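## Task

Lift the wine glass off the table and hang it upside down on the rack, with its stem fully inside an unoccupied curl and the glass resting only on the wire. It fails if the glass is thrown or dropped more than about a thumb's length, if any glass tips over while no gripper holds it, or if it takes a knock as hard as such a drop. The glass already on the rack must still hang straight in its own curl at the end.

## Robot and tools

Robot: two six-joint arms, left_arm and right_arm, each ending in a two-finger parallel gripper. Calibrated bases in the scene frame: left_arm at (+0.008, +0.372, 0) m, right_arm at (-0.006, -0.344, 0) m, both facing almost the same way.

Scene frame: origin at table-top height, halfway between the two nominal bases; +x points out over the table, +y toward left_arm, +z up. Every reported hand position (metres), quaternion (wxyz) and velocity is in this frame. end_effector_position is the spot between the finger pads, roughly 1 cm short of the tips; the fingers extend along the gripper's +z axis and close along its y axis. Reported hand poses may be off by a few centimetres, more at long reach.

Row layout (used by every motion tool): one flat list of 14 numbers covering both arms, each in [-1, 1]. First left_arm: shoulder, elbow, wrist roll, wrist pitch, waist, wrist yaw, gripper opening; then the same seven for right_arm. Joint numbers are scaled offsets, not poses: 1.0 equals 1.202 rad for waist, 1.258 for shoulder, 1.3 for elbow, 2.073 for wrist pitch, 2.022 for wrist yaw and wrist roll. They are counted from the arm's Joint targets as they were when the action or move began (not from the previous row), so sending the same offset twice moves twice. A 0 keeps that joint at its target. The opening number is absolute: +1 fully open, -1 fully closed; to leave a gripper alone resend its current command.

Joint ranges (rad): waist -2.618 to 3.054, shoulder 0.000 to 3.142, elbow 0.000 to 3.142, wrist pitch -1.571 to 1.571, wrist yaw -1.571 to 1.571, wrist roll -2.094 to 2.094. Asking for more than 0.059 rad beyond an end gets the action refused for both arms; real ends can differ by up to 0.059 rad, and a clipped joint gives a 'joint sent to its limit' line.

Tools:
- execute_actions(actions, cameras): actions is a list of actions; each action is a table of 1 to 15 rows, each row run for one 1/30 s step, the last row repeated to fill 15 steps. An empty list just reports state and images.
- move(target, speed, blend, opening_speed, blocking, cameras): target is one row or a list of up to 15 rows; all offsets in a list count from the same starting Joint targets. Joints move in step along a path, so the hand traces a curve, and nothing is avoided. speed is the fastest joint's top rate in rad/s (0.01 to 2, default 0.5), one value or one per target. blend (rad) rounds corners in a list. opening_speed (0.2 or more, per second on the -1..+1 scale) ramps the fingers. blocking=false returns after about 0.5 s while the move continues. Result adds a 'move:' line: done, off_target, moving, held or fault, plus the farthest-off joint per arm.
- wait(seconds 0 to 10): run while holding commands. stop(): brake a running move.
- zoom_image(camera, region [x0, y0, x1, y1] pixels, at most 504 by 504): closer view of the latest image of cam_high, cam_left_wrist or cam_right_wrist (each 896x504).
- read_manual(section): licence texts only. finished_scene(scene 1 or 2): ends the scene for good.

Result lines: Joint positions, Joint velocities and Joint torques list each arm's joints in the row order above (rad, rad/s, N m); the positions block ends with the finger gap in metres (0.093 open) and velocities with its rate. 'Joint targets' is the base for your next offsets. grip_measured is the gripper motor on the -1..+1 scale. Torque entries 1, 2 and 5 wrap at ±28 N m. 'joint command not followed' means the clearance check altered a joint; 'within noise' means an arm is still.

Gripping: pads meet near -0.94 and each millimetre of object width adds about 0.0208. For a firm hold send roughly 0.24 below the reading for the width; keep sending it while carrying, and send well above it to release. A sudden command far below can briefly squeeze very hard, so be gentle with glass.

Motion limits: each joint's target can lead its measured angle only by a fixed amount per step, and targets putting a hand over 200 mm from where it is are scaled back, so big moves need several actions. If a hand is pushing on something, command targets back past the measured positions.

Avoid: dropping or releasing the glass while it moves, knocking either glass, letting any glass tip over, knocking anything off the table, fast contacts, hard presses, and any collision between the two arms. Long stretched holds heat motors: MOTOR HOT appears at 75 °C, at 90 °C the arm folds and stops for the scene. Loose objects may occasionally be nudged by something else. Use cam_high and the wrist cameras (calibration given) to locate the glass, the rack and its free curls.

Each tool is called after ">>>" as name(argument=value, ...) on one line, values as JSON.

## Session

>>> execute_actions(actions=[])

Scene clock: 0.00 s.
left_arm: end_effector_position=(+0.2107, +0.1865, +0.1947) grip_measured=+1.000 end_effector_quat_wxyz=(+0.040, +0.297, +0.951, -0.080) | right_arm: end_effector_position=(+0.2309, -0.5403, +0.1996) grip_measured=+1.000 end_effector_quat_wxyz=(+0.270, +0.698, +0.663, -0.015)
Joint names: [shoulder, elbow, wrist roll, wrist pitch, waist, wrist yaw]
Joint positions: left_arm=[1.481 1.47 -0.069 -1.426 -0.664 0.121 0.093] | right_arm=[1.245 1.178 0.964 -0.97 -0.638 0.126 0.093]
Joint velocities: within noise
Joint torques (N m): no reading
Heat: left arm: 34 °C; right arm: 37 °C.
Joint targets: left_arm=[1.472 1.480 -0.069 -1.424 -0.664 0.121] | right_arm=[1.241 1.187 0.965 -0.970 -0.638 0.126]
Tool commands: left_gripper/opening=+1.0 right_gripper/opening=+1.0

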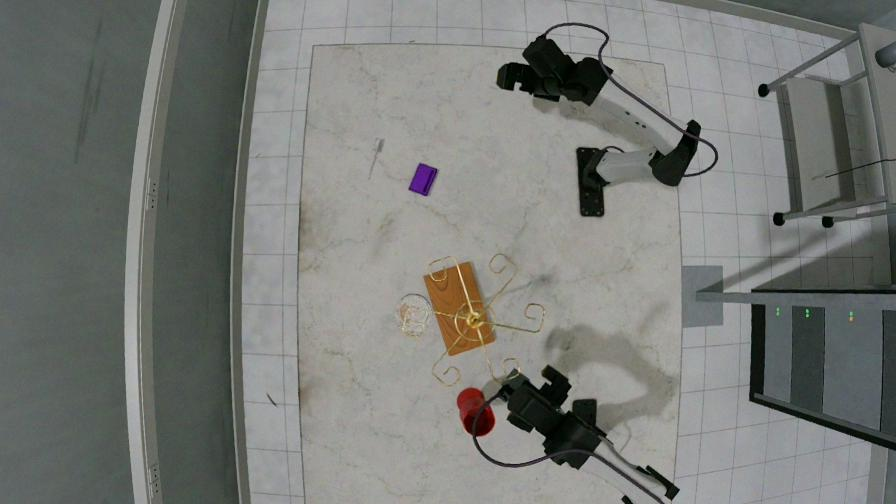

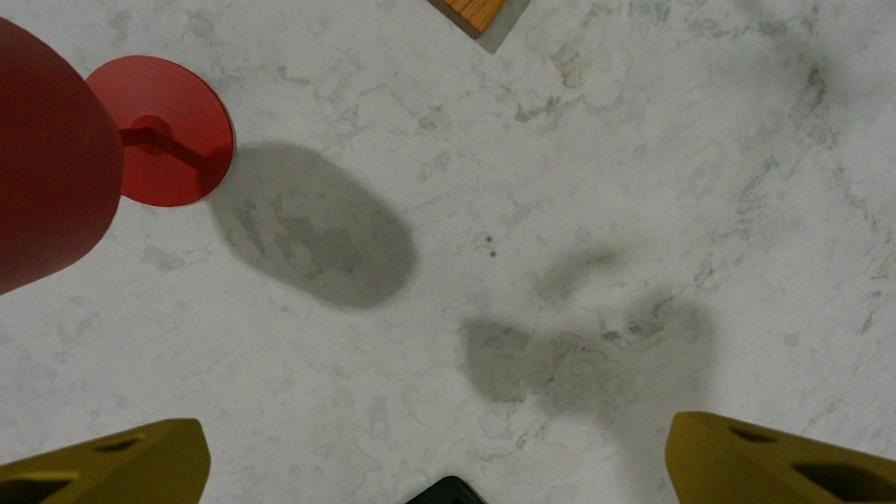

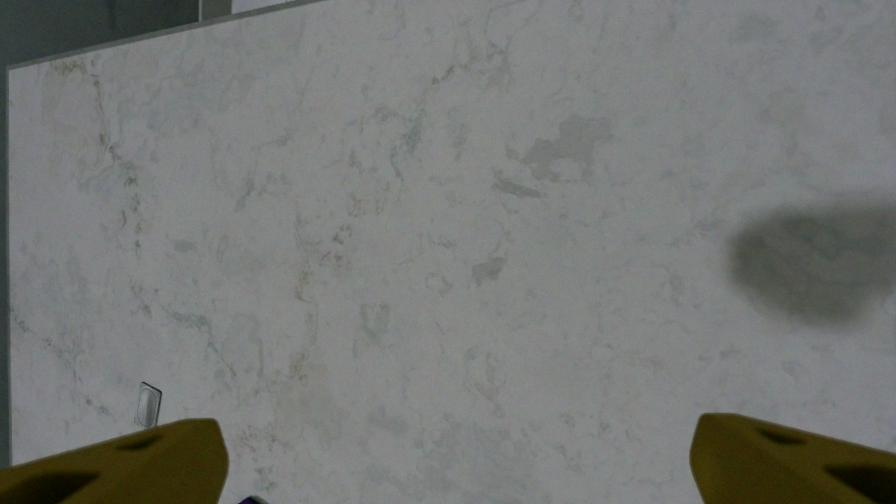

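>>> zoom_image(camera="cam_high", region=[380, 240, 560, 341])

>>> zoom_image(camera="cam_high", region=[400, 340, 580, 441])

>>> zoom_image(camera="cam_left_wrist", region=[0, 0, 504, 330])

Scaled by 2.800 from the camera's 896x504 image, which has a finer 1280x720 frame.

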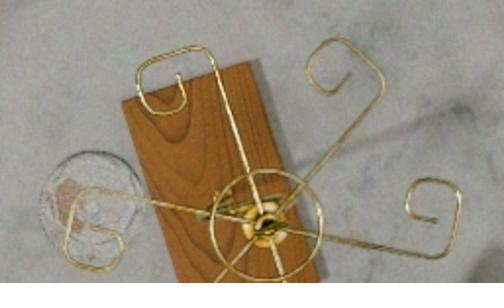

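Scaled by 2.800 from the camera's 896x504 image, which has a finer 1280x720 frame.

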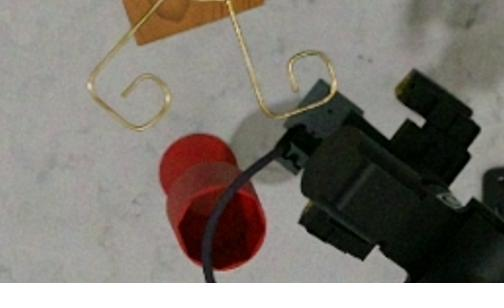

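Scaled by 1.000.

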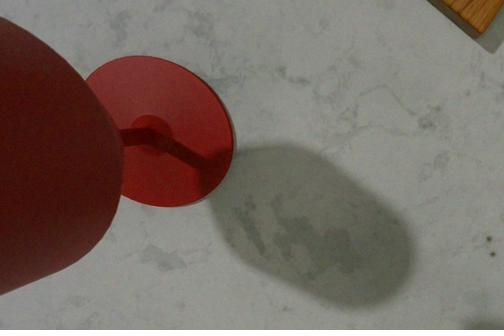

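>>> move(target=[[-0.455,-0.138,0,0.108,0,0,1,0,0,0,0,0,0,1],[-0.455,-0.138,0,0.108,0.995,0,1,0,0,0,0,0,0,1],[0,-0.702,0.681,0.491,0.995,0.707,1,0,0,0,0,0,0,1]], speed=0.8, blend=0.1)

Scene clock: 196.70 s.
left_arm: end_effector_position=(+0.2765, +0.3332, +0.1454) grip_measured=+1.000 end_effector_quat_wxyz=(+0.601, +0.351, +0.628, -0.349) | right_arm: end_effector_position=(+0.2309, -0.5403, +0.1996) grip_measured=+1.000 end_effector_quat_wxyz=(+0.270, +0.698, +0.663, -0.015)
Joint names: [shoulder, elbow, wrist roll, wrist pitch, waist, wrist yaw]
Joint positions: left_arm=[1.466 0.573 1.298 -0.421 0.527 1.535 0.093] | right_arm=[1.245 1.178 0.964 -0.97 -0.638 0.126 0.093]
Joint velocities: within noise
Joint torques (N m): left_arm=[-4.48 3.44 0.09 0.72 -0.24 0.67] | right_arm=[-4.52 6.74 -0.09 1.11 -0.01 -0.07]
Heat: left arm: 38 °C; right arm: 43 °C.
Joint targets: left_arm=[1.472 0.567 1.308 -0.406 0.532 1.551] | right_arm=[1.241 1.187 0.965 -0.970 -0.638 0.126]
move: done
camera_calibration:
cam_left_wrist: T_world_to_cam=[[-0.865212, -0.501349, 0.00756893, 0.40648], [-0.227712, 0.37944, -0.896757, 0.107067], [0.446716, -0.777609, -0.442459, 0.28047], [0, 0, 0, 1]] pos_world=[0.250781, 0.381259, 0.217033]

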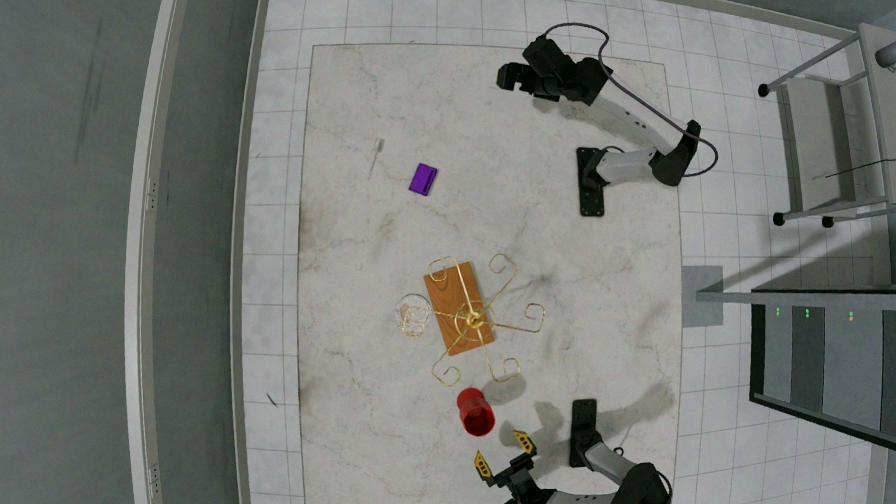

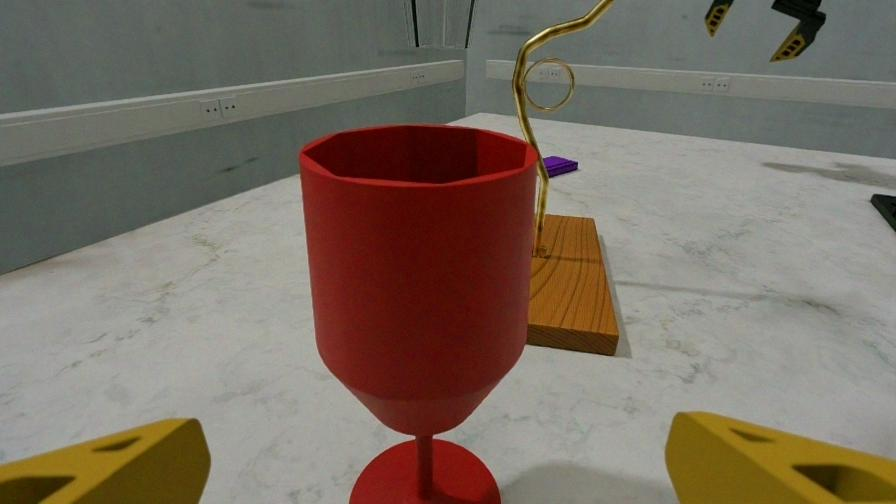

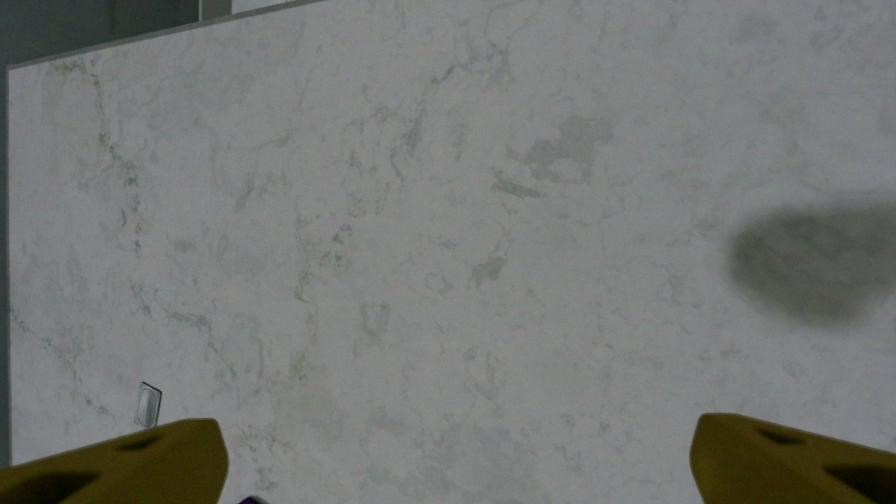

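>>> move(target=[-0.154,0.532,0,-0.426,0,0,1,0,0,0,0,0,0,1], speed=0.7)

>>> zoom_image(camera="cam_left_wrist", region=[200, 0, 704, 504])

Scene clock: 269.40 s.
left_arm: end_effector_position=(+0.2763, +0.3331, +0.3366) grip_measured=+1.000 end_effector_quat_wxyz=(+0.599, +0.345, +0.630, -0.356) | right_arm: end_effector_position=(+0.2309, -0.5403, +0.1996) grip_measured=+1.000 end_effector_quat_wxyz=(+0.270, +0.698, +0.663, -0.015)
Joint names: [shoulder, elbow, wrist roll, wrist pitch, waist, wrist yaw]
Joint positions: left_arm=[1.288 1.234 1.3 -1.281 0.527 1.54 0.093] | right_arm=[1.245 1.178 0.964 -0.97 -0.638 0.126 0.093]
Joint velocities: within noise
Joint torques (N m): left_arm=[-5.14 6.75 0.02 0.51 -0.13 0.62] | right_arm=[-4.6 6.86 -0.12 1.1 -0.17 -0.05]
Heat: left arm: 36 °C; right arm: 43 °C.
Joint targets: left_arm=[1.278 1.259 1.308 -1.290 0.532 1.551] | right_arm=[1.241 1.187 0.965 -0.970 -0.638 0.126]
move: done
camera_calibration:
cam_left_wrist: T_world_to_cam=[[-0.865657, -0.49993, 0.02663, 0.397976], [-0.239679, 0.367144, -0.898754, 0.286642], [0.439537, -0.784395, -0.437643, 0.367678], [0, 0, 0, 1]] pos_world=[0.251605, 0.382126, 0.407934]

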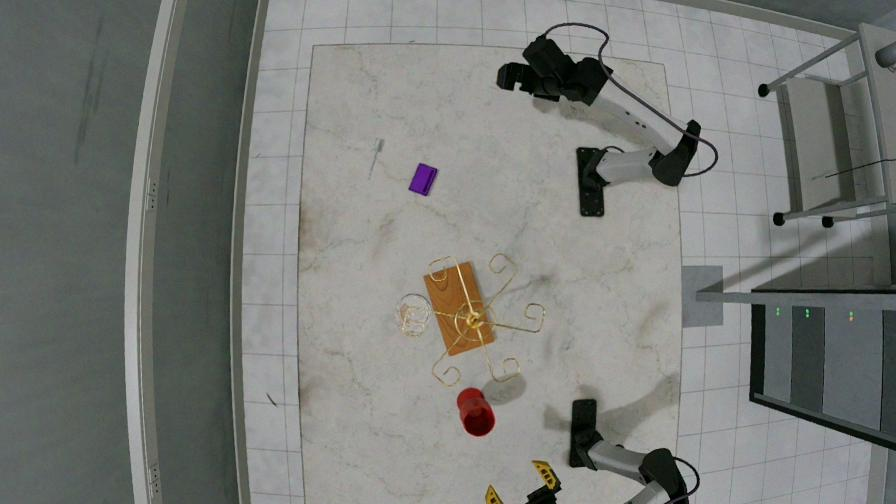

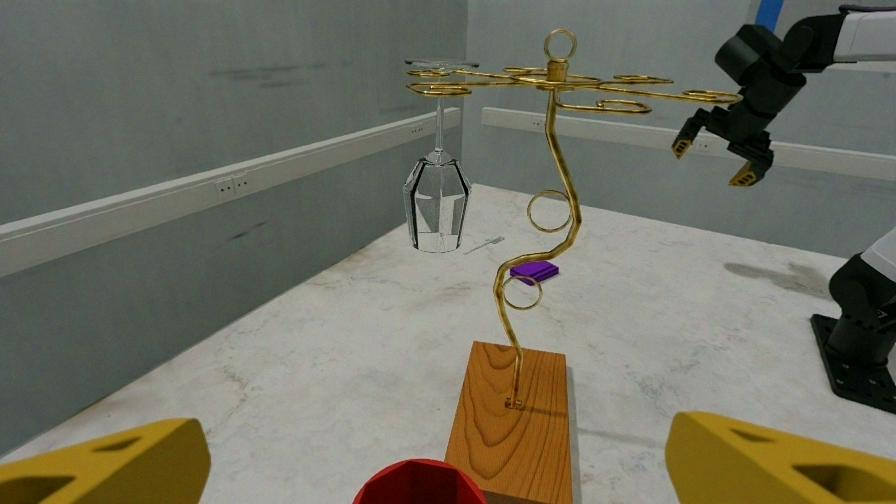

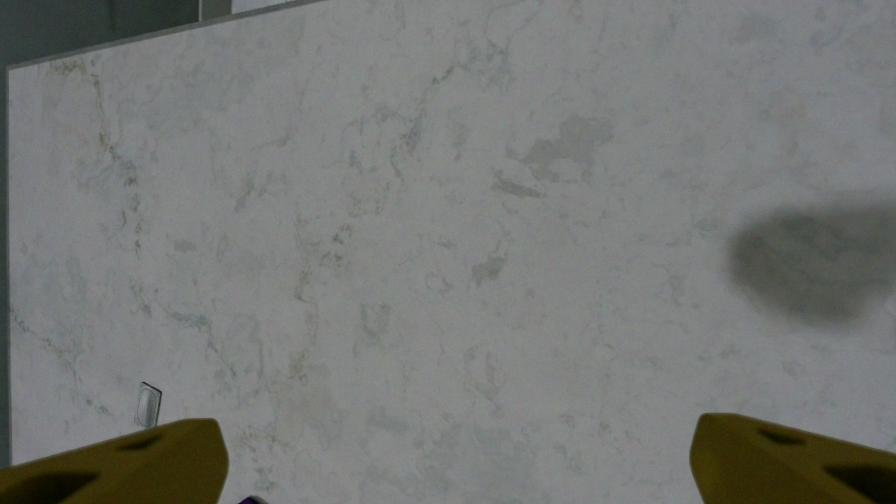

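Scaled by 1.000.

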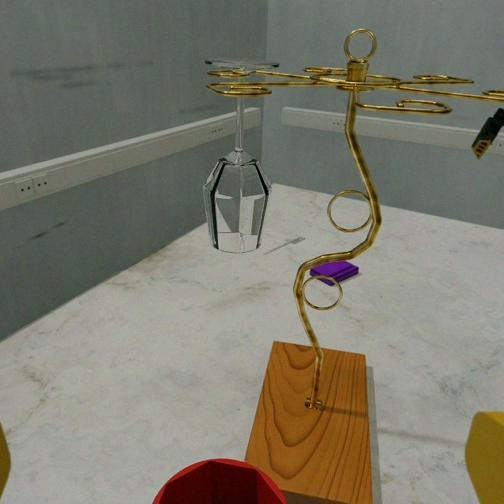

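>>> move(target=[0.213,-0.525,0,0.458,0.0075,0.01,1,0,0,0,0,0,0,1], speed=0.7, cameras=["cam_left_wrist"])

Scene clock: 360.23 s.
left_arm: end_effector_position=(+0.2838, +0.3394, +0.1372) grip_measured=+1.000 end_effector_quat_wxyz=(+0.608, +0.347, +0.622, -0.351) | right_arm: end_effector_position=(+0.2309, -0.5403, +0.1996) grip_measured=+1.000 end_effector_quat_wxyz=(+0.270, +0.698, +0.663, -0.015)
Joint names: [shoulder, elbow, wrist roll, wrist pitch, waist, wrist yaw]
Joint positions: left_arm=[1.541 0.582 1.301 -0.355 0.535 1.556 0.093] | right_arm=[1.245 1.178 0.964 -0.97 -0.638 0.126 0.093]
Joint velocities: within noise
Joint torques (N m): left_arm=[-5.04 3.41 0.04 0.69 0.23 0.64] | right_arm=[-4.53 6.84 -0.11 1.13 -0.18 -0.09]
Heat: left arm: 39 °C; right arm: 43 °C.
Joint targets: left_arm=[1.546 0.576 1.308 -0.340 0.541 1.571] | right_arm=[1.241 1.187 0.965 -0.970 -0.638 0.126]
move: done
camera_calibration:
cam_left_wrist: T_world_to_cam=[[-0.864163, -0.503188, 0.00481629, 0.416674], [-0.217227, 0.364393, -0.905555, 0.102453], [0.45391, -0.783594, -0.424202, 0.275832], [0, 0, 0, 1]] pos_world=[0.257127, 0.388472, 0.207778]
Images, in order (width x height): cam_left_wrist 896x504.

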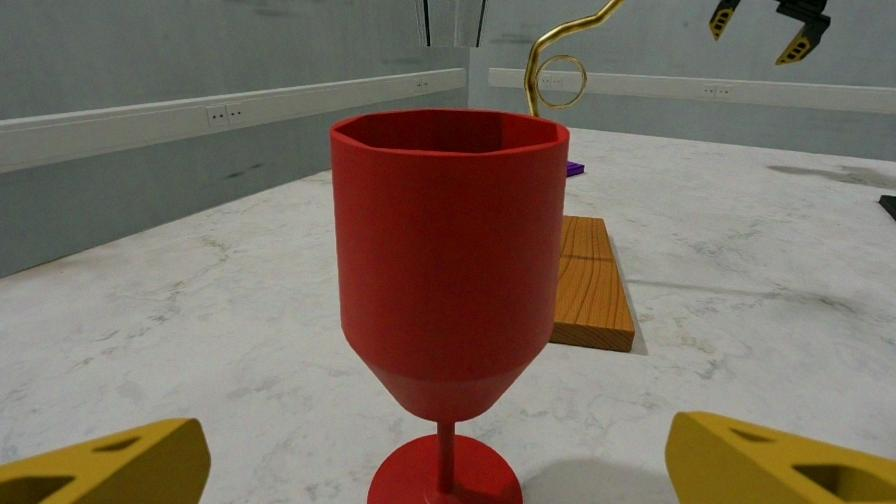

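>>> move(target=[[0.1415,0.15,0,-0.008,-0.168,0,1,0,0,0,0,0,0,1],[0.1905,0.209,0,-0.0155,-0.242,0,1,0,0,0,0,0,0,1],[0.23,0.259,0,-0.0227,-0.3136,0,1,0,0,0,0,0,0,1]], speed=0.3, blend=0.02, cameras=["cam_left_wrist","cam_high"])

>>> zoom_image(camera="cam_high", region=[420, 350, 600, 451])

Scene clock: 375.33 s.
left_arm: end_effector_position=(+0.3303, +0.2546, +0.1331) grip_measured=+1.000 end_effector_quat_wxyz=(+0.533, +0.455, +0.547, -0.457) | right_arm: end_effector_position=(+0.2309, -0.5403, +0.1996) grip_measured=+1.000 end_effector_quat_wxyz=(+0.270, +0.698, +0.663, -0.015)
Joint names: [shoulder, elbow, wrist roll, wrist pitch, waist, wrist yaw]
Joint positions: left_arm=[1.825 0.888 1.301 -0.378 0.166 1.557 0.093] | right_arm=[1.245 1.178 0.964 -0.97 -0.638 0.126 0.093]
Joint velocities: within noise
Joint torques (N m): left_arm=[-7.53 5.85 0.07 0.46 -0.47 0.65] | right_arm=[-4.41 6.74 -0.15 1.12 -0.21 -0.07]
Heat: left arm: 38 °C; right arm: 43 °C.
Joint targets: left_arm=[1.835 0.913 1.308 -0.387 0.164 1.571] | right_arm=[1.241 1.187 0.965 -0.970 -0.638 0.126]
move: done
camera_calibration:
cam_left_wrist: T_world_to_cam=[[-0.987583, -0.156973, 0.00633172, 0.366566], [-0.0720457, 0.416716, -0.906177, 0.0785488], [0.139607, -0.895381, -0.422851, 0.318711], [0, 0, 0, 1]] pos_world=[0.323179, 0.310177, 0.203626]
Images, in order (width x height): cam_high 896x504, cam_left_wrist 896x504.

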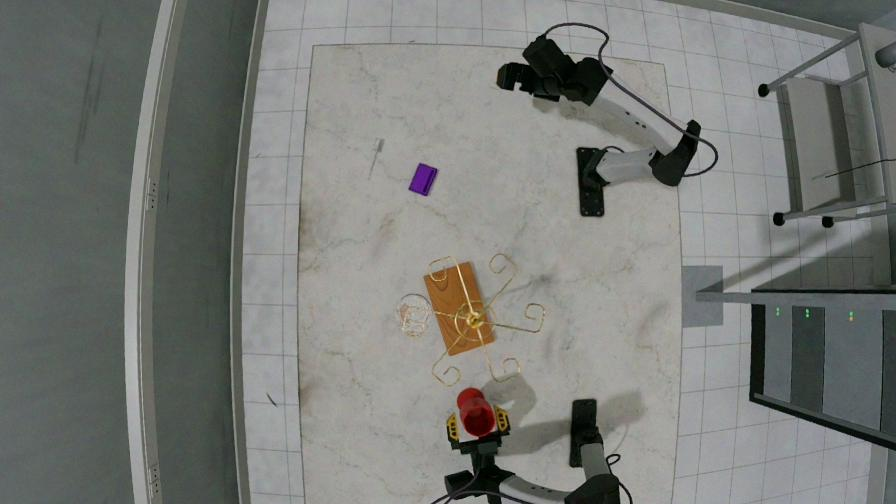

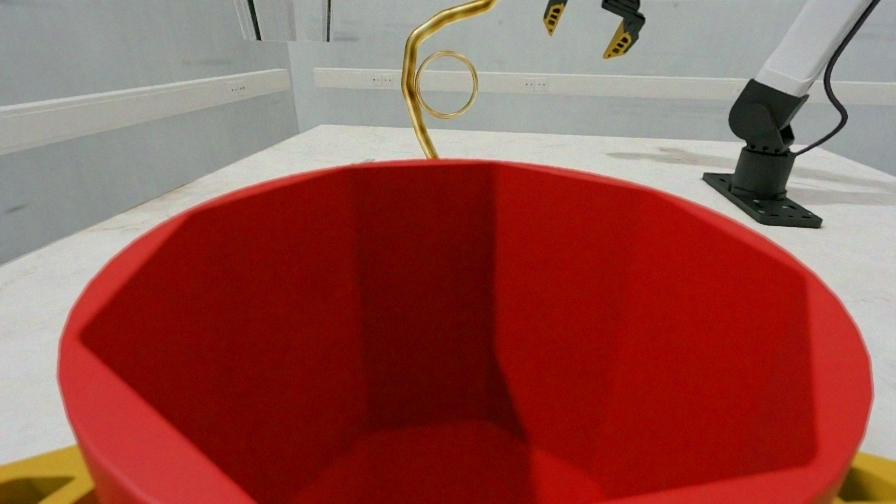

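Scaled by 2.800 from the camera's 896x504 image, which has a finer 1280x720 frame.

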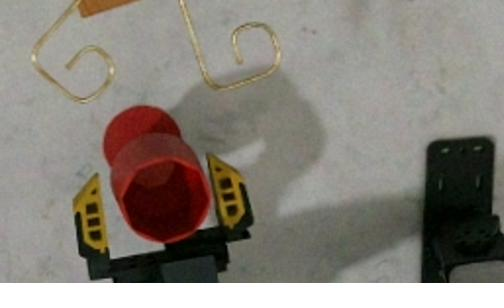

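>>> move(target=[0,0,0,0,0,0,0.35,0,0,0,0,0,0,1], opening_speed=0.25, cameras=["cam_left_wrist","cam_high"])

Scene clock: 382.70 s.
left_arm: end_effector_position=(+0.3301, +0.2546, +0.1331) grip_measured=+0.561 end_effector_quat_wxyz=(+0.533, +0.454, +0.548, -0.458) | right_arm: end_effector_position=(+0.2309, -0.5403, +0.1996) grip_measured=+1.000 end_effector_quat_wxyz=(+0.270, +0.698, +0.663, -0.015)
Joint names: [shoulder, elbow, wrist roll, wrist pitch, waist, wrist yaw]
Joint positions: left_arm=[1.825 0.888 1.301 -0.381 0.166 1.557 0.072] | right_arm=[1.245 1.178 0.964 -0.97 -0.638 0.126 0.093]
Joint velocities: within noise
Joint torques (N m): left_arm=[-7.5 5.72 0.05 0.52 -0.54 0.63] | right_arm=[-4.37 6.78 -0.16 1.14 -0.06 -0.08]
Heat: left arm: 38 °C; right arm: 43 °C.
Joint targets: left_arm=[1.835 0.913 1.308 -0.387 0.164 1.571] | right_arm=[1.241 1.187 0.965 -0.970 -0.638 0.126]
move: done
camera_calibration:
cam_left_wrist: T_world_to_cam=[[-0.987566, -0.156971, 0.00862045, 0.366087], [-0.0740917, 0.416376, -0.906169, 0.0792695], [0.138653, -0.89554, -0.422829, 0.319044], [0, 0, 0, 1]] pos_world=[0.323172, 0.310175, 0.203577]
Images, in order (width x height): cam_high 896x504, cam_left_wrist 896x504.

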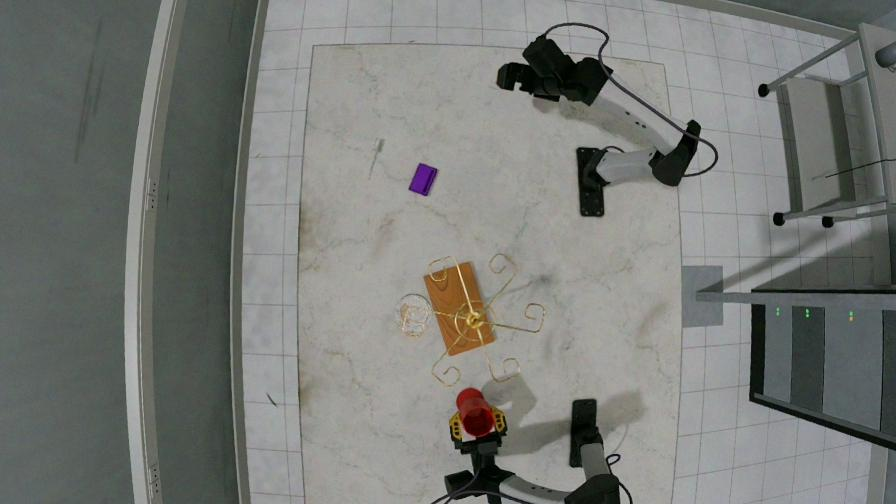

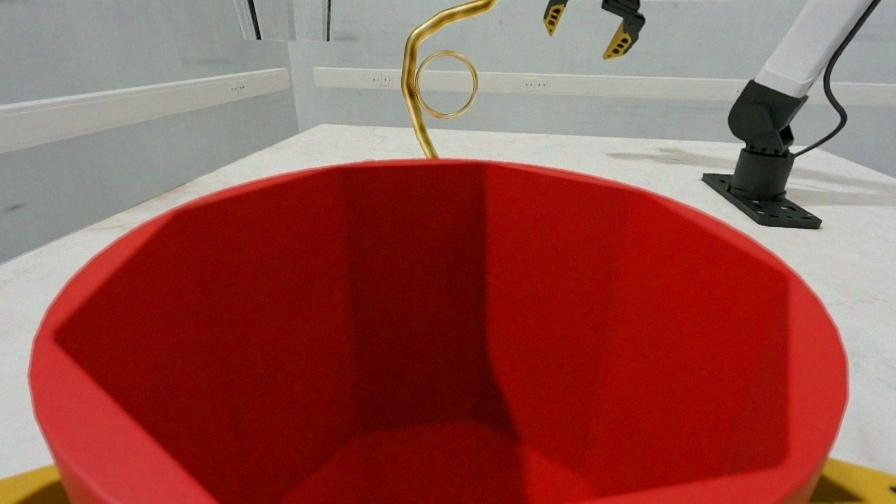

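>>> move(target=[[-0.16,0.231,0,-0.242,0,0,0.35,0,0,0,0,0,0,1],[-0.2655,0.159,0,-0.261,0.226,0,0.35,0,0,0,0,0,0,1]], speed=0.4, blend=0.05, cameras=["cam_left_wrist","cam_high"])

Scene clock: 401.77 s.
left_arm: end_effector_position=(+0.3298, +0.3349, +0.2617) grip_measured=+0.558 end_effector_quat_wxyz=(+0.588, +0.375, +0.605, -0.385) | right_arm: end_effector_position=(+0.2309, -0.5403, +0.1996) grip_measured=+1.000 end_effector_quat_wxyz=(+0.270, +0.698, +0.663, -0.015)
Joint names: [shoulder, elbow, wrist roll, wrist pitch, waist, wrist yaw]
Joint positions: left_arm=[1.532 1.127 1.301 -0.921 0.433 1.557 0.072] | right_arm=[1.245 1.178 0.964 -0.97 -0.638 0.126 0.093]
Joint velocities: within noise
Joint torques (N m): left_arm=[-9.55 4.34 0.06 0.48 -0.01 0.65] | right_arm=[-4.49 6.72 -0.11 1.11 -0.12 -0.04]
Heat: left arm: 38 °C; right arm: 43 °C.
Joint targets: left_arm=[1.501 1.119 1.308 -0.928 0.435 1.571] | right_arm=[1.241 1.187 0.965 -0.970 -0.638 0.126]
move: done
camera_calibration:
cam_left_wrist: T_world_to_cam=[[-0.910746, -0.412648, 0.0162492, 0.435645], [-0.187901, 0.379033, -0.906105, 0.212394], [0.367743, -0.828285, -0.42274, 0.34734], [0, 0, 0, 1]] pos_world=[0.308939, 0.38696, 0.332207]
Images, in order (width x height): cam_high 896x504, cam_left_wrist 896x504.

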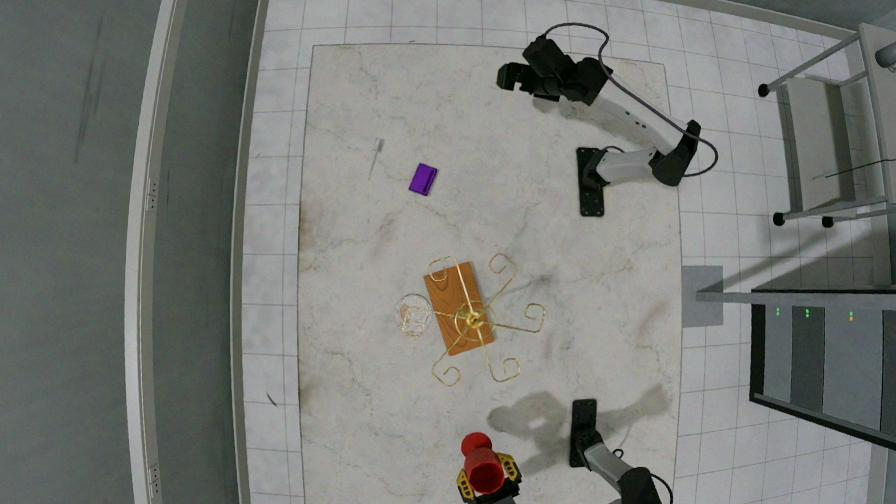

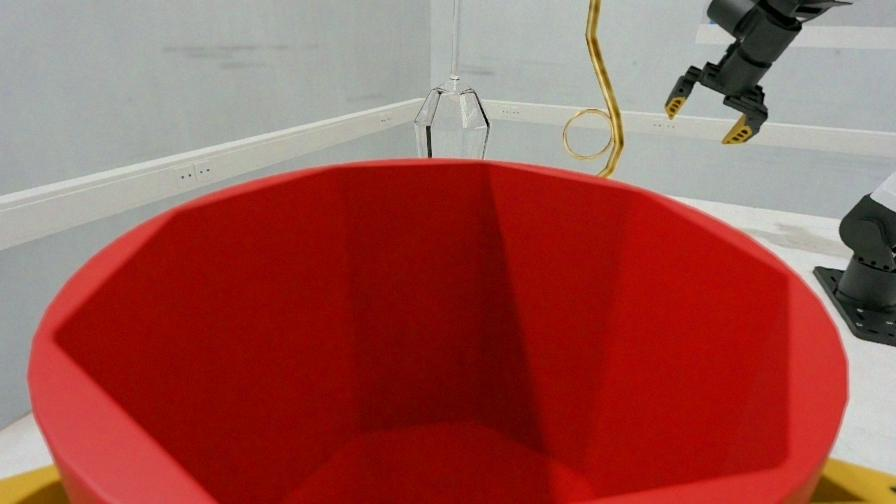

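>>> move(target=[0,0,-1,0,0,0,0.35,0,0,0,0,0,0,1], speed=0.8, cameras=[])

>>> move(target=[0,0,-0.554,0,0,0,0.35,0,0,0,0,0,0,1], speed=0.8, cameras=["cam_left_wrist","cam_high"])

>>> zoom_image(camera="cam_high", region=[400, 340, 580, 504])

Scene clock: 415.87 s.
left_arm: end_effector_position=(+0.3297, +0.3349, +0.2617) grip_measured=+0.557 end_effector_quat_wxyz=(-0.007, -0.307, +0.642, -0.702) | right_arm: end_effector_position=(+0.2309, -0.5403, +0.1996) grip_measured=+1.000 end_effector_quat_wxyz=(+0.270, +0.698, +0.663, -0.015)
Joint names: [shoulder, elbow, wrist roll, wrist pitch, waist, wrist yaw]
Joint positions: left_arm=[1.532 1.127 -0.698 -0.922 0.433 1.557 0.072] | right_arm=[1.245 1.178 0.964 -0.97 -0.638 0.126 0.093]
Joint velocities: within noise
Joint torques (N m): left_arm=[-9.68 4.15 -0.22 0.57 -0.13 0.64] | right_arm=[-4.44 6.9 -0.15 1.13 -0.06 -0.08]
Heat: left arm: 37 °C; right arm: 43 °C.
Joint targets: left_arm=[1.501 1.119 -0.714 -0.928 0.435 1.571] | right_arm=[1.241 1.187 0.965 -0.970 -0.638 0.126]
move: done
No camera images: "cameras" was empty.

Scene clock: 418.17 s.
left_arm: end_effector_position=(+0.3297, +0.3349, +0.2617) grip_measured=+0.557 end_effector_quat_wxyz=(+0.381, +0.602, -0.379, +0.590) | right_arm: end_effector_position=(+0.2309, -0.5403, +0.1996) grip_measured=+1.000 end_effector_quat_wxyz=(+0.270, +0.698, +0.663, -0.015)
Joint names: [shoulder, elbow, wrist roll, wrist pitch, waist, wrist yaw]
Joint positions: left_arm=[1.532 1.127 -1.824 -0.923 0.433 1.557 0.072] | right_arm=[1.245 1.178 0.964 -0.97 -0.638 0.126 0.093]
Joint velocities: within noise
Joint torques (N m): left_arm=[-9.57 4.21 -0.24 0.5 -0.34 0.63] | right_arm=[-4.45 6.86 -0.09 1.11 -0.08 -0.06]
Heat: left arm: 37 °C; right arm: 43 °C.
Joint targets: left_arm=[1.501 1.119 -1.834 -0.928 0.435 1.571] | right_arm=[1.241 1.187 0.965 -0.970 -0.638 0.126]
move: done
camera_calibration:
cam_left_wrist: T_world_to_cam=[[0.90185, 0.432048, -0.000946493, -0.440499], [-0.171478, 0.359949, 0.917078, -0.263817], [0.396563, -0.826904, 0.398707, 0.122374], [0, 0, 0, 1]] pos_world=[0.303496, 0.38647, 0.192733]
Images, in order (width x height): cam_high 896x504, cam_left_wrist 896x504.

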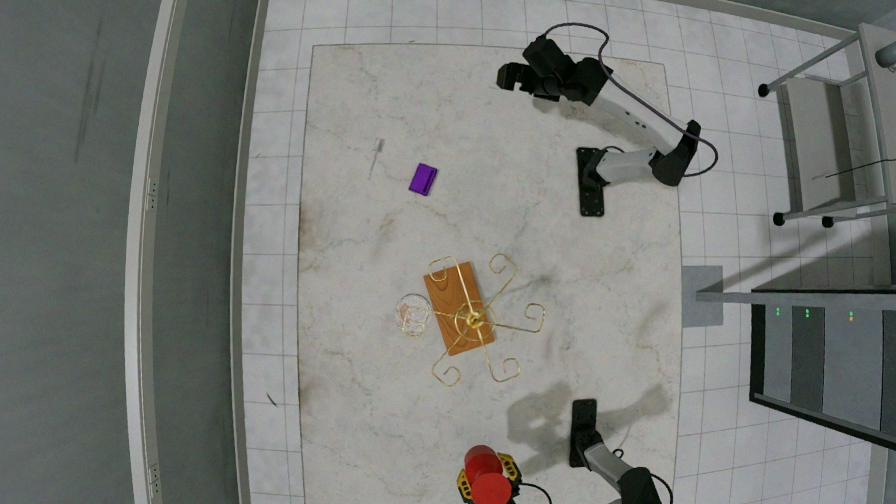

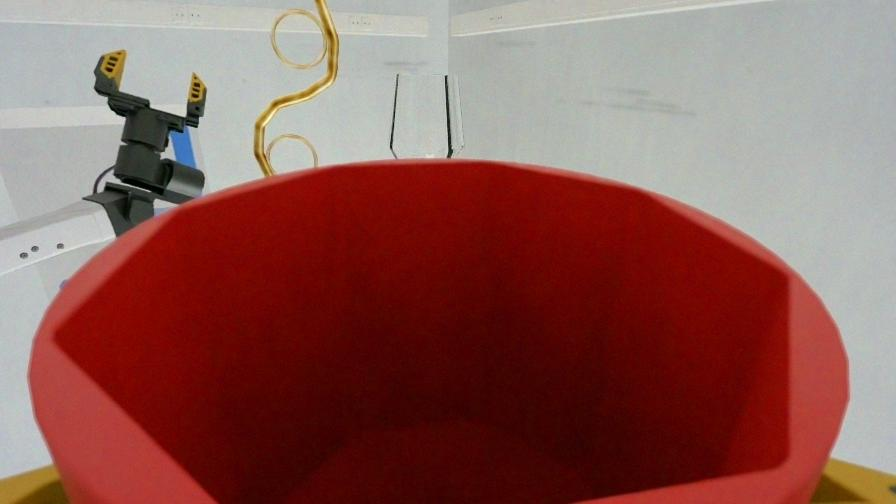

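Scaled by 2.800 from the camera's 896x504 image, which has a finer 1280x720 frame.

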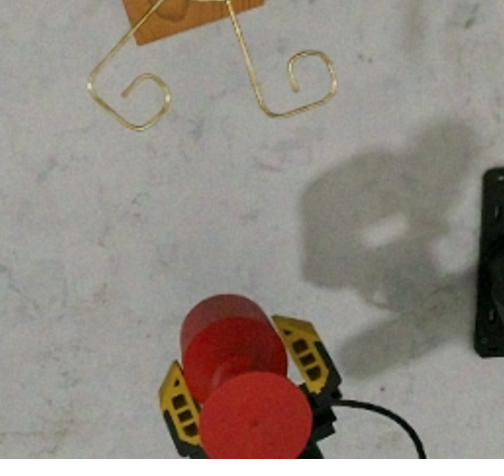

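>>> move(target=[[0,0,0,0,0,0,0.35,-0.354,-0.773,-0.477,0.979,0,-0.062,1],[0,0,0,0,0,0,0.35,-0.354,-0.773,-0.477,0.979,1,-0.062,1]], speed=0.9, blend=0.1, cameras=[])

>>> move(target=[0,0,0,0,0,0,0.35,0,0,0,0,0.346,0,1], speed=0.6, cameras=["cam_right_wrist"])

Scene clock: 463.03 s.
left_arm: end_effector_position=(+0.3297, +0.3349, +0.2617) grip_measured=+0.557 end_effector_quat_wxyz=(+0.381, +0.602, -0.379, +0.590) | right_arm: end_effector_position=(+0.2399, -0.1874, +0.3159) grip_measured=+1.000 end_effector_quat_wxyz=(+0.809, -0.147, +0.516, +0.239)
Joint names: [shoulder, elbow, wrist roll, wrist pitch, waist, wrist yaw]
Joint positions: left_arm=[1.532 1.127 -1.824 -0.923 0.433 1.557 0.072] | right_arm=[0.801 0.196 0.007 1.042 0.557 0.007 0.093]
Joint velocities: within noise
Joint torques (N m): left_arm=[-9.55 4.19 -0.16 0.5 -0.09 0.67] | right_arm=[-1.18 5.23 -0.18 1.64 0.5 -0.25]
Heat: left arm: 38 °C; right arm: 43 °C.
Joint targets: left_arm=[1.501 1.119 -1.834 -0.928 0.435 1.571] | right_arm=[0.795 0.182 0.000 1.059 0.564 0.001]
move: done
No camera images: "cameras" was empty.

Scene clock: 464.13 s.
left_arm: end_effector_position=(+0.3297, +0.3349, +0.2617) grip_measured=+0.557 end_effector_quat_wxyz=(+0.381, +0.602, -0.379, +0.590) | right_arm: end_effector_position=(+0.1555, -0.1015, +0.3160) grip_measured=+1.000 end_effector_quat_wxyz=(+0.742, -0.251, +0.474, +0.401)
Joint names: [shoulder, elbow, wrist roll, wrist pitch, waist, wrist yaw]
Joint positions: left_arm=[1.532 1.127 -1.824 -0.923 0.433 1.557 0.072] | right_arm=[0.801 0.196 0.007 1.043 0.973 0.006 0.093]
Joint velocities: within noise
Joint torques (N m): left_arm=[-9.68 4.31 -0.17 0.53 -0.16 0.64] | right_arm=[-1.17 4.93 -0.19 1.58 0.64 -0.2]
Heat: left arm: 38 °C; right arm: 43 °C.
Joint targets: left_arm=[1.501 1.119 -1.834 -0.928 0.435 1.571] | right_arm=[0.795 0.182 0.000 1.059 0.980 0.000]
move: done
camera_calibration:
cam_right_wrist: T_world_to_cam=[[0.836638, -0.545603, -0.0485221, -0.168445], [-0.0301422, 0.0425912, -0.998638, 0.364749], [0.546926, 0.836961, 0.0191877, 0.0716598], [0, 0, 0, 1]] pos_world=[0.11273, -0.167416, 0.354704]
Images, in order (width x height): cam_right_wrist 896x504.

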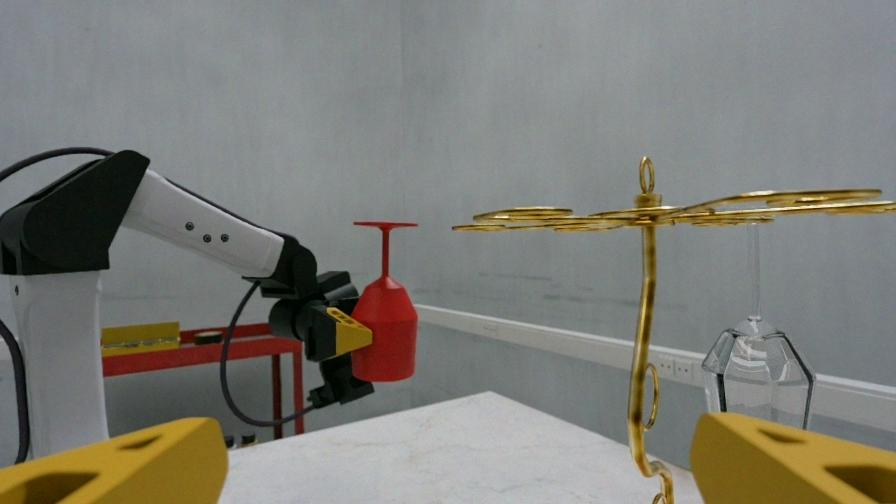

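>>> zoom_image(camera="cam_right_wrist", region=[340, 170, 600, 316])

>>> zoom_image(camera="cam_high", region=[470, 330, 550, 390])

>>> zoom_image(camera="cam_high", region=[390, 250, 550, 390])

Scaled by 1.938 from the camera's 896x504 image, which has a finer 1280x720 frame.

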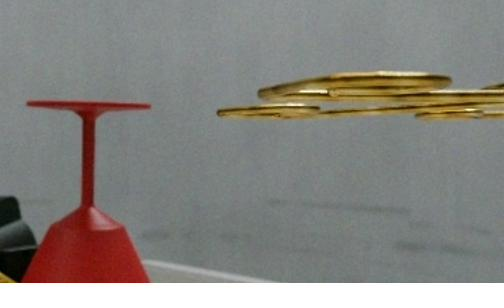

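This scene's latest camera images include none from cam_high. They are from: cam_right_wrist. cam_high's image comes with the result of a call that names it in "cameras".

This scene's latest camera images include none from cam_high. They are from: cam_right_wrist. cam_high's image comes with the result of a call that names it in "cameras".

>>> wait(seconds=0.1)

>>> zoom_image(camera="cam_high", region=[470, 330, 550, 390])

>>> zoom_image(camera="cam_high", region=[390, 250, 550, 390])

Scene clock: 483.33 s.
left_arm: end_effector_position=(+0.3297, +0.3349, +0.2617) grip_measured=+0.557 end_effector_quat_wxyz=(+0.381, +0.602, -0.379, +0.590) | right_arm: end_effector_position=(+0.1553, -0.1015, +0.3161) grip_measured=+1.000 end_effector_quat_wxyz=(+0.742, -0.251, +0.474, +0.402)
Joint names: [shoulder, elbow, wrist roll, wrist pitch, waist, wrist yaw]
Joint positions: left_arm=[1.532 1.127 -1.824 -0.923 0.433 1.557 0.072] | right_arm=[0.801 0.196 0.007 1.043 0.973 0.006 0.093]
Joint velocities: within noise
Joint torques (N m): left_arm=[-9.54 4.31 -0.14 0.54 -0.53 0.62] | right_arm=[-1.44 5.16 -0.18 1.69 0.4 -0.26]
Heat: left arm: 38 °C; right arm: 42 °C.
Joint targets: left_arm=[1.501 1.119 -1.834 -0.928 0.435 1.571] | right_arm=[0.795 0.182 0.000 1.060 0.980 0.000]
Tool commands: left_gripper/opening=+0.35 right_gripper/opening=+1.0
wait: 0.10 s; at rest from the start
camera_calibration:
cam_left_wrist: T_world_to_cam=[[0.901847, 0.432053, -0.00170935, -0.440271], [-0.170845, 0.360242, 0.917081, -0.264119], [0.396843, -0.826774, 0.398698, 0.122244], [0, 0, 0, 1]] pos_world=[0.303422, 0.386435, 0.192727]
cam_right_wrist: T_world_to_cam=[[0.836867, -0.545252, -0.0485184, -0.168327], [-0.0297394, 0.043216, -0.998623, 0.364909], [0.546598, 0.837157, 0.0199505, 0.0715639], [0, 0, 0, 1]] pos_world=[0.112603, -0.167461, 0.354812]

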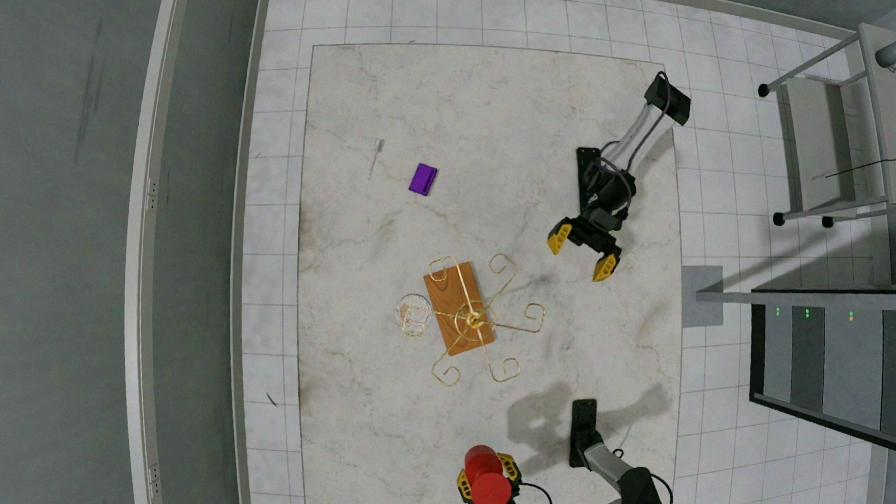

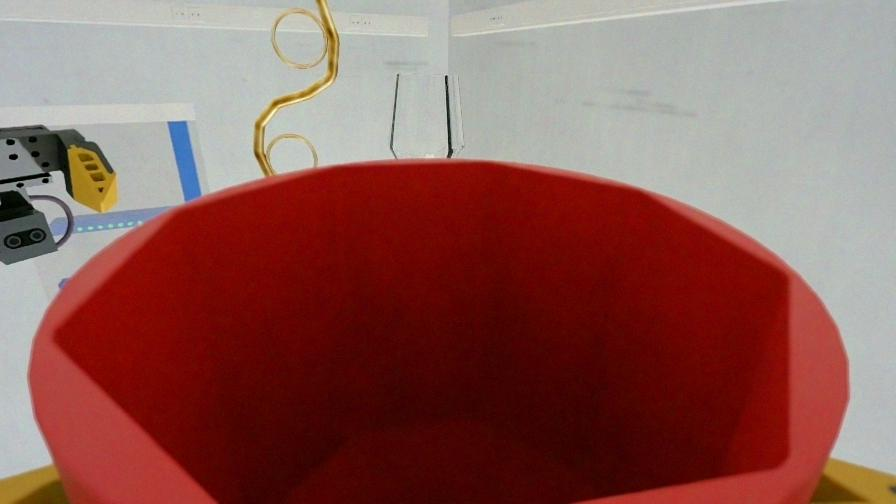

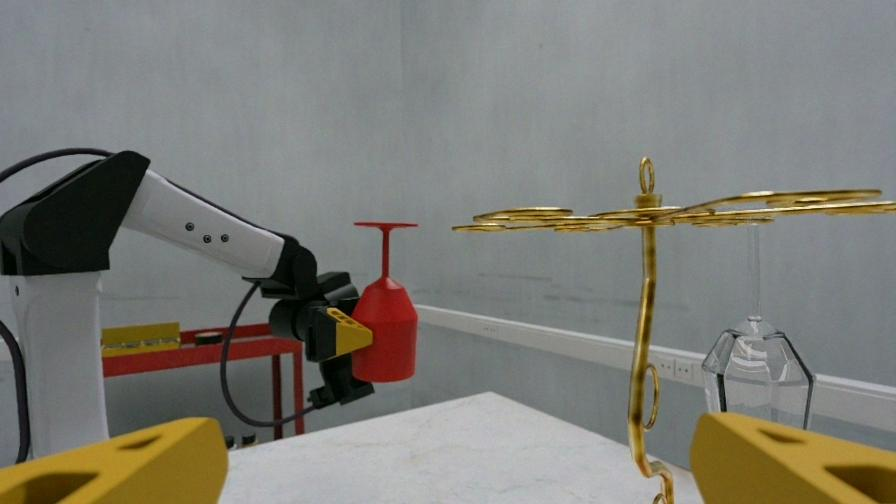

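Scaled by 6.300 from the camera's 896x504 image, which has a finer 1280x720 frame.

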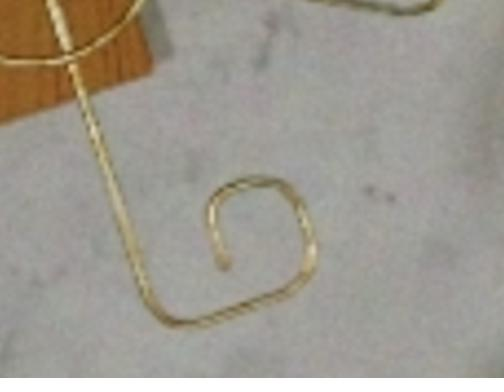

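Scaled by 3.150 from the camera's 896x504 image, which has a finer 1280x720 frame.

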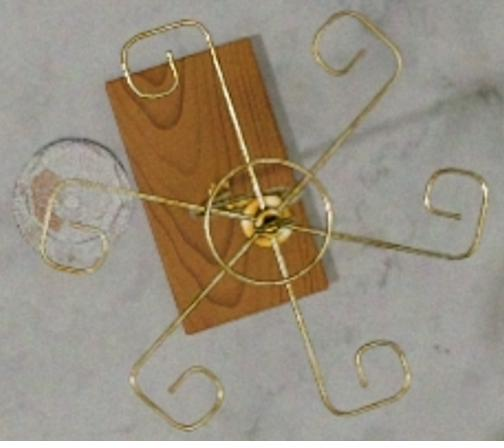

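>>> zoom_image(camera="cam_right_wrist", region=[620, 140, 896, 340])

>>> zoom_image(camera="cam_high", region=[385, 280, 445, 350])

Scaled by 1.826 from the camera's 896x504 image, which has a finer 1280x720 frame.

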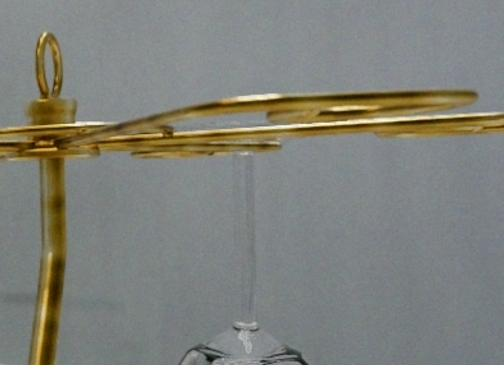

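Scaled by 7.200 from the camera's 896x504 image, which has a finer 1280x720 frame.

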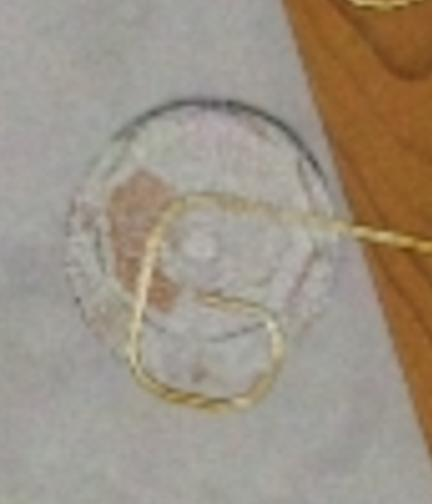

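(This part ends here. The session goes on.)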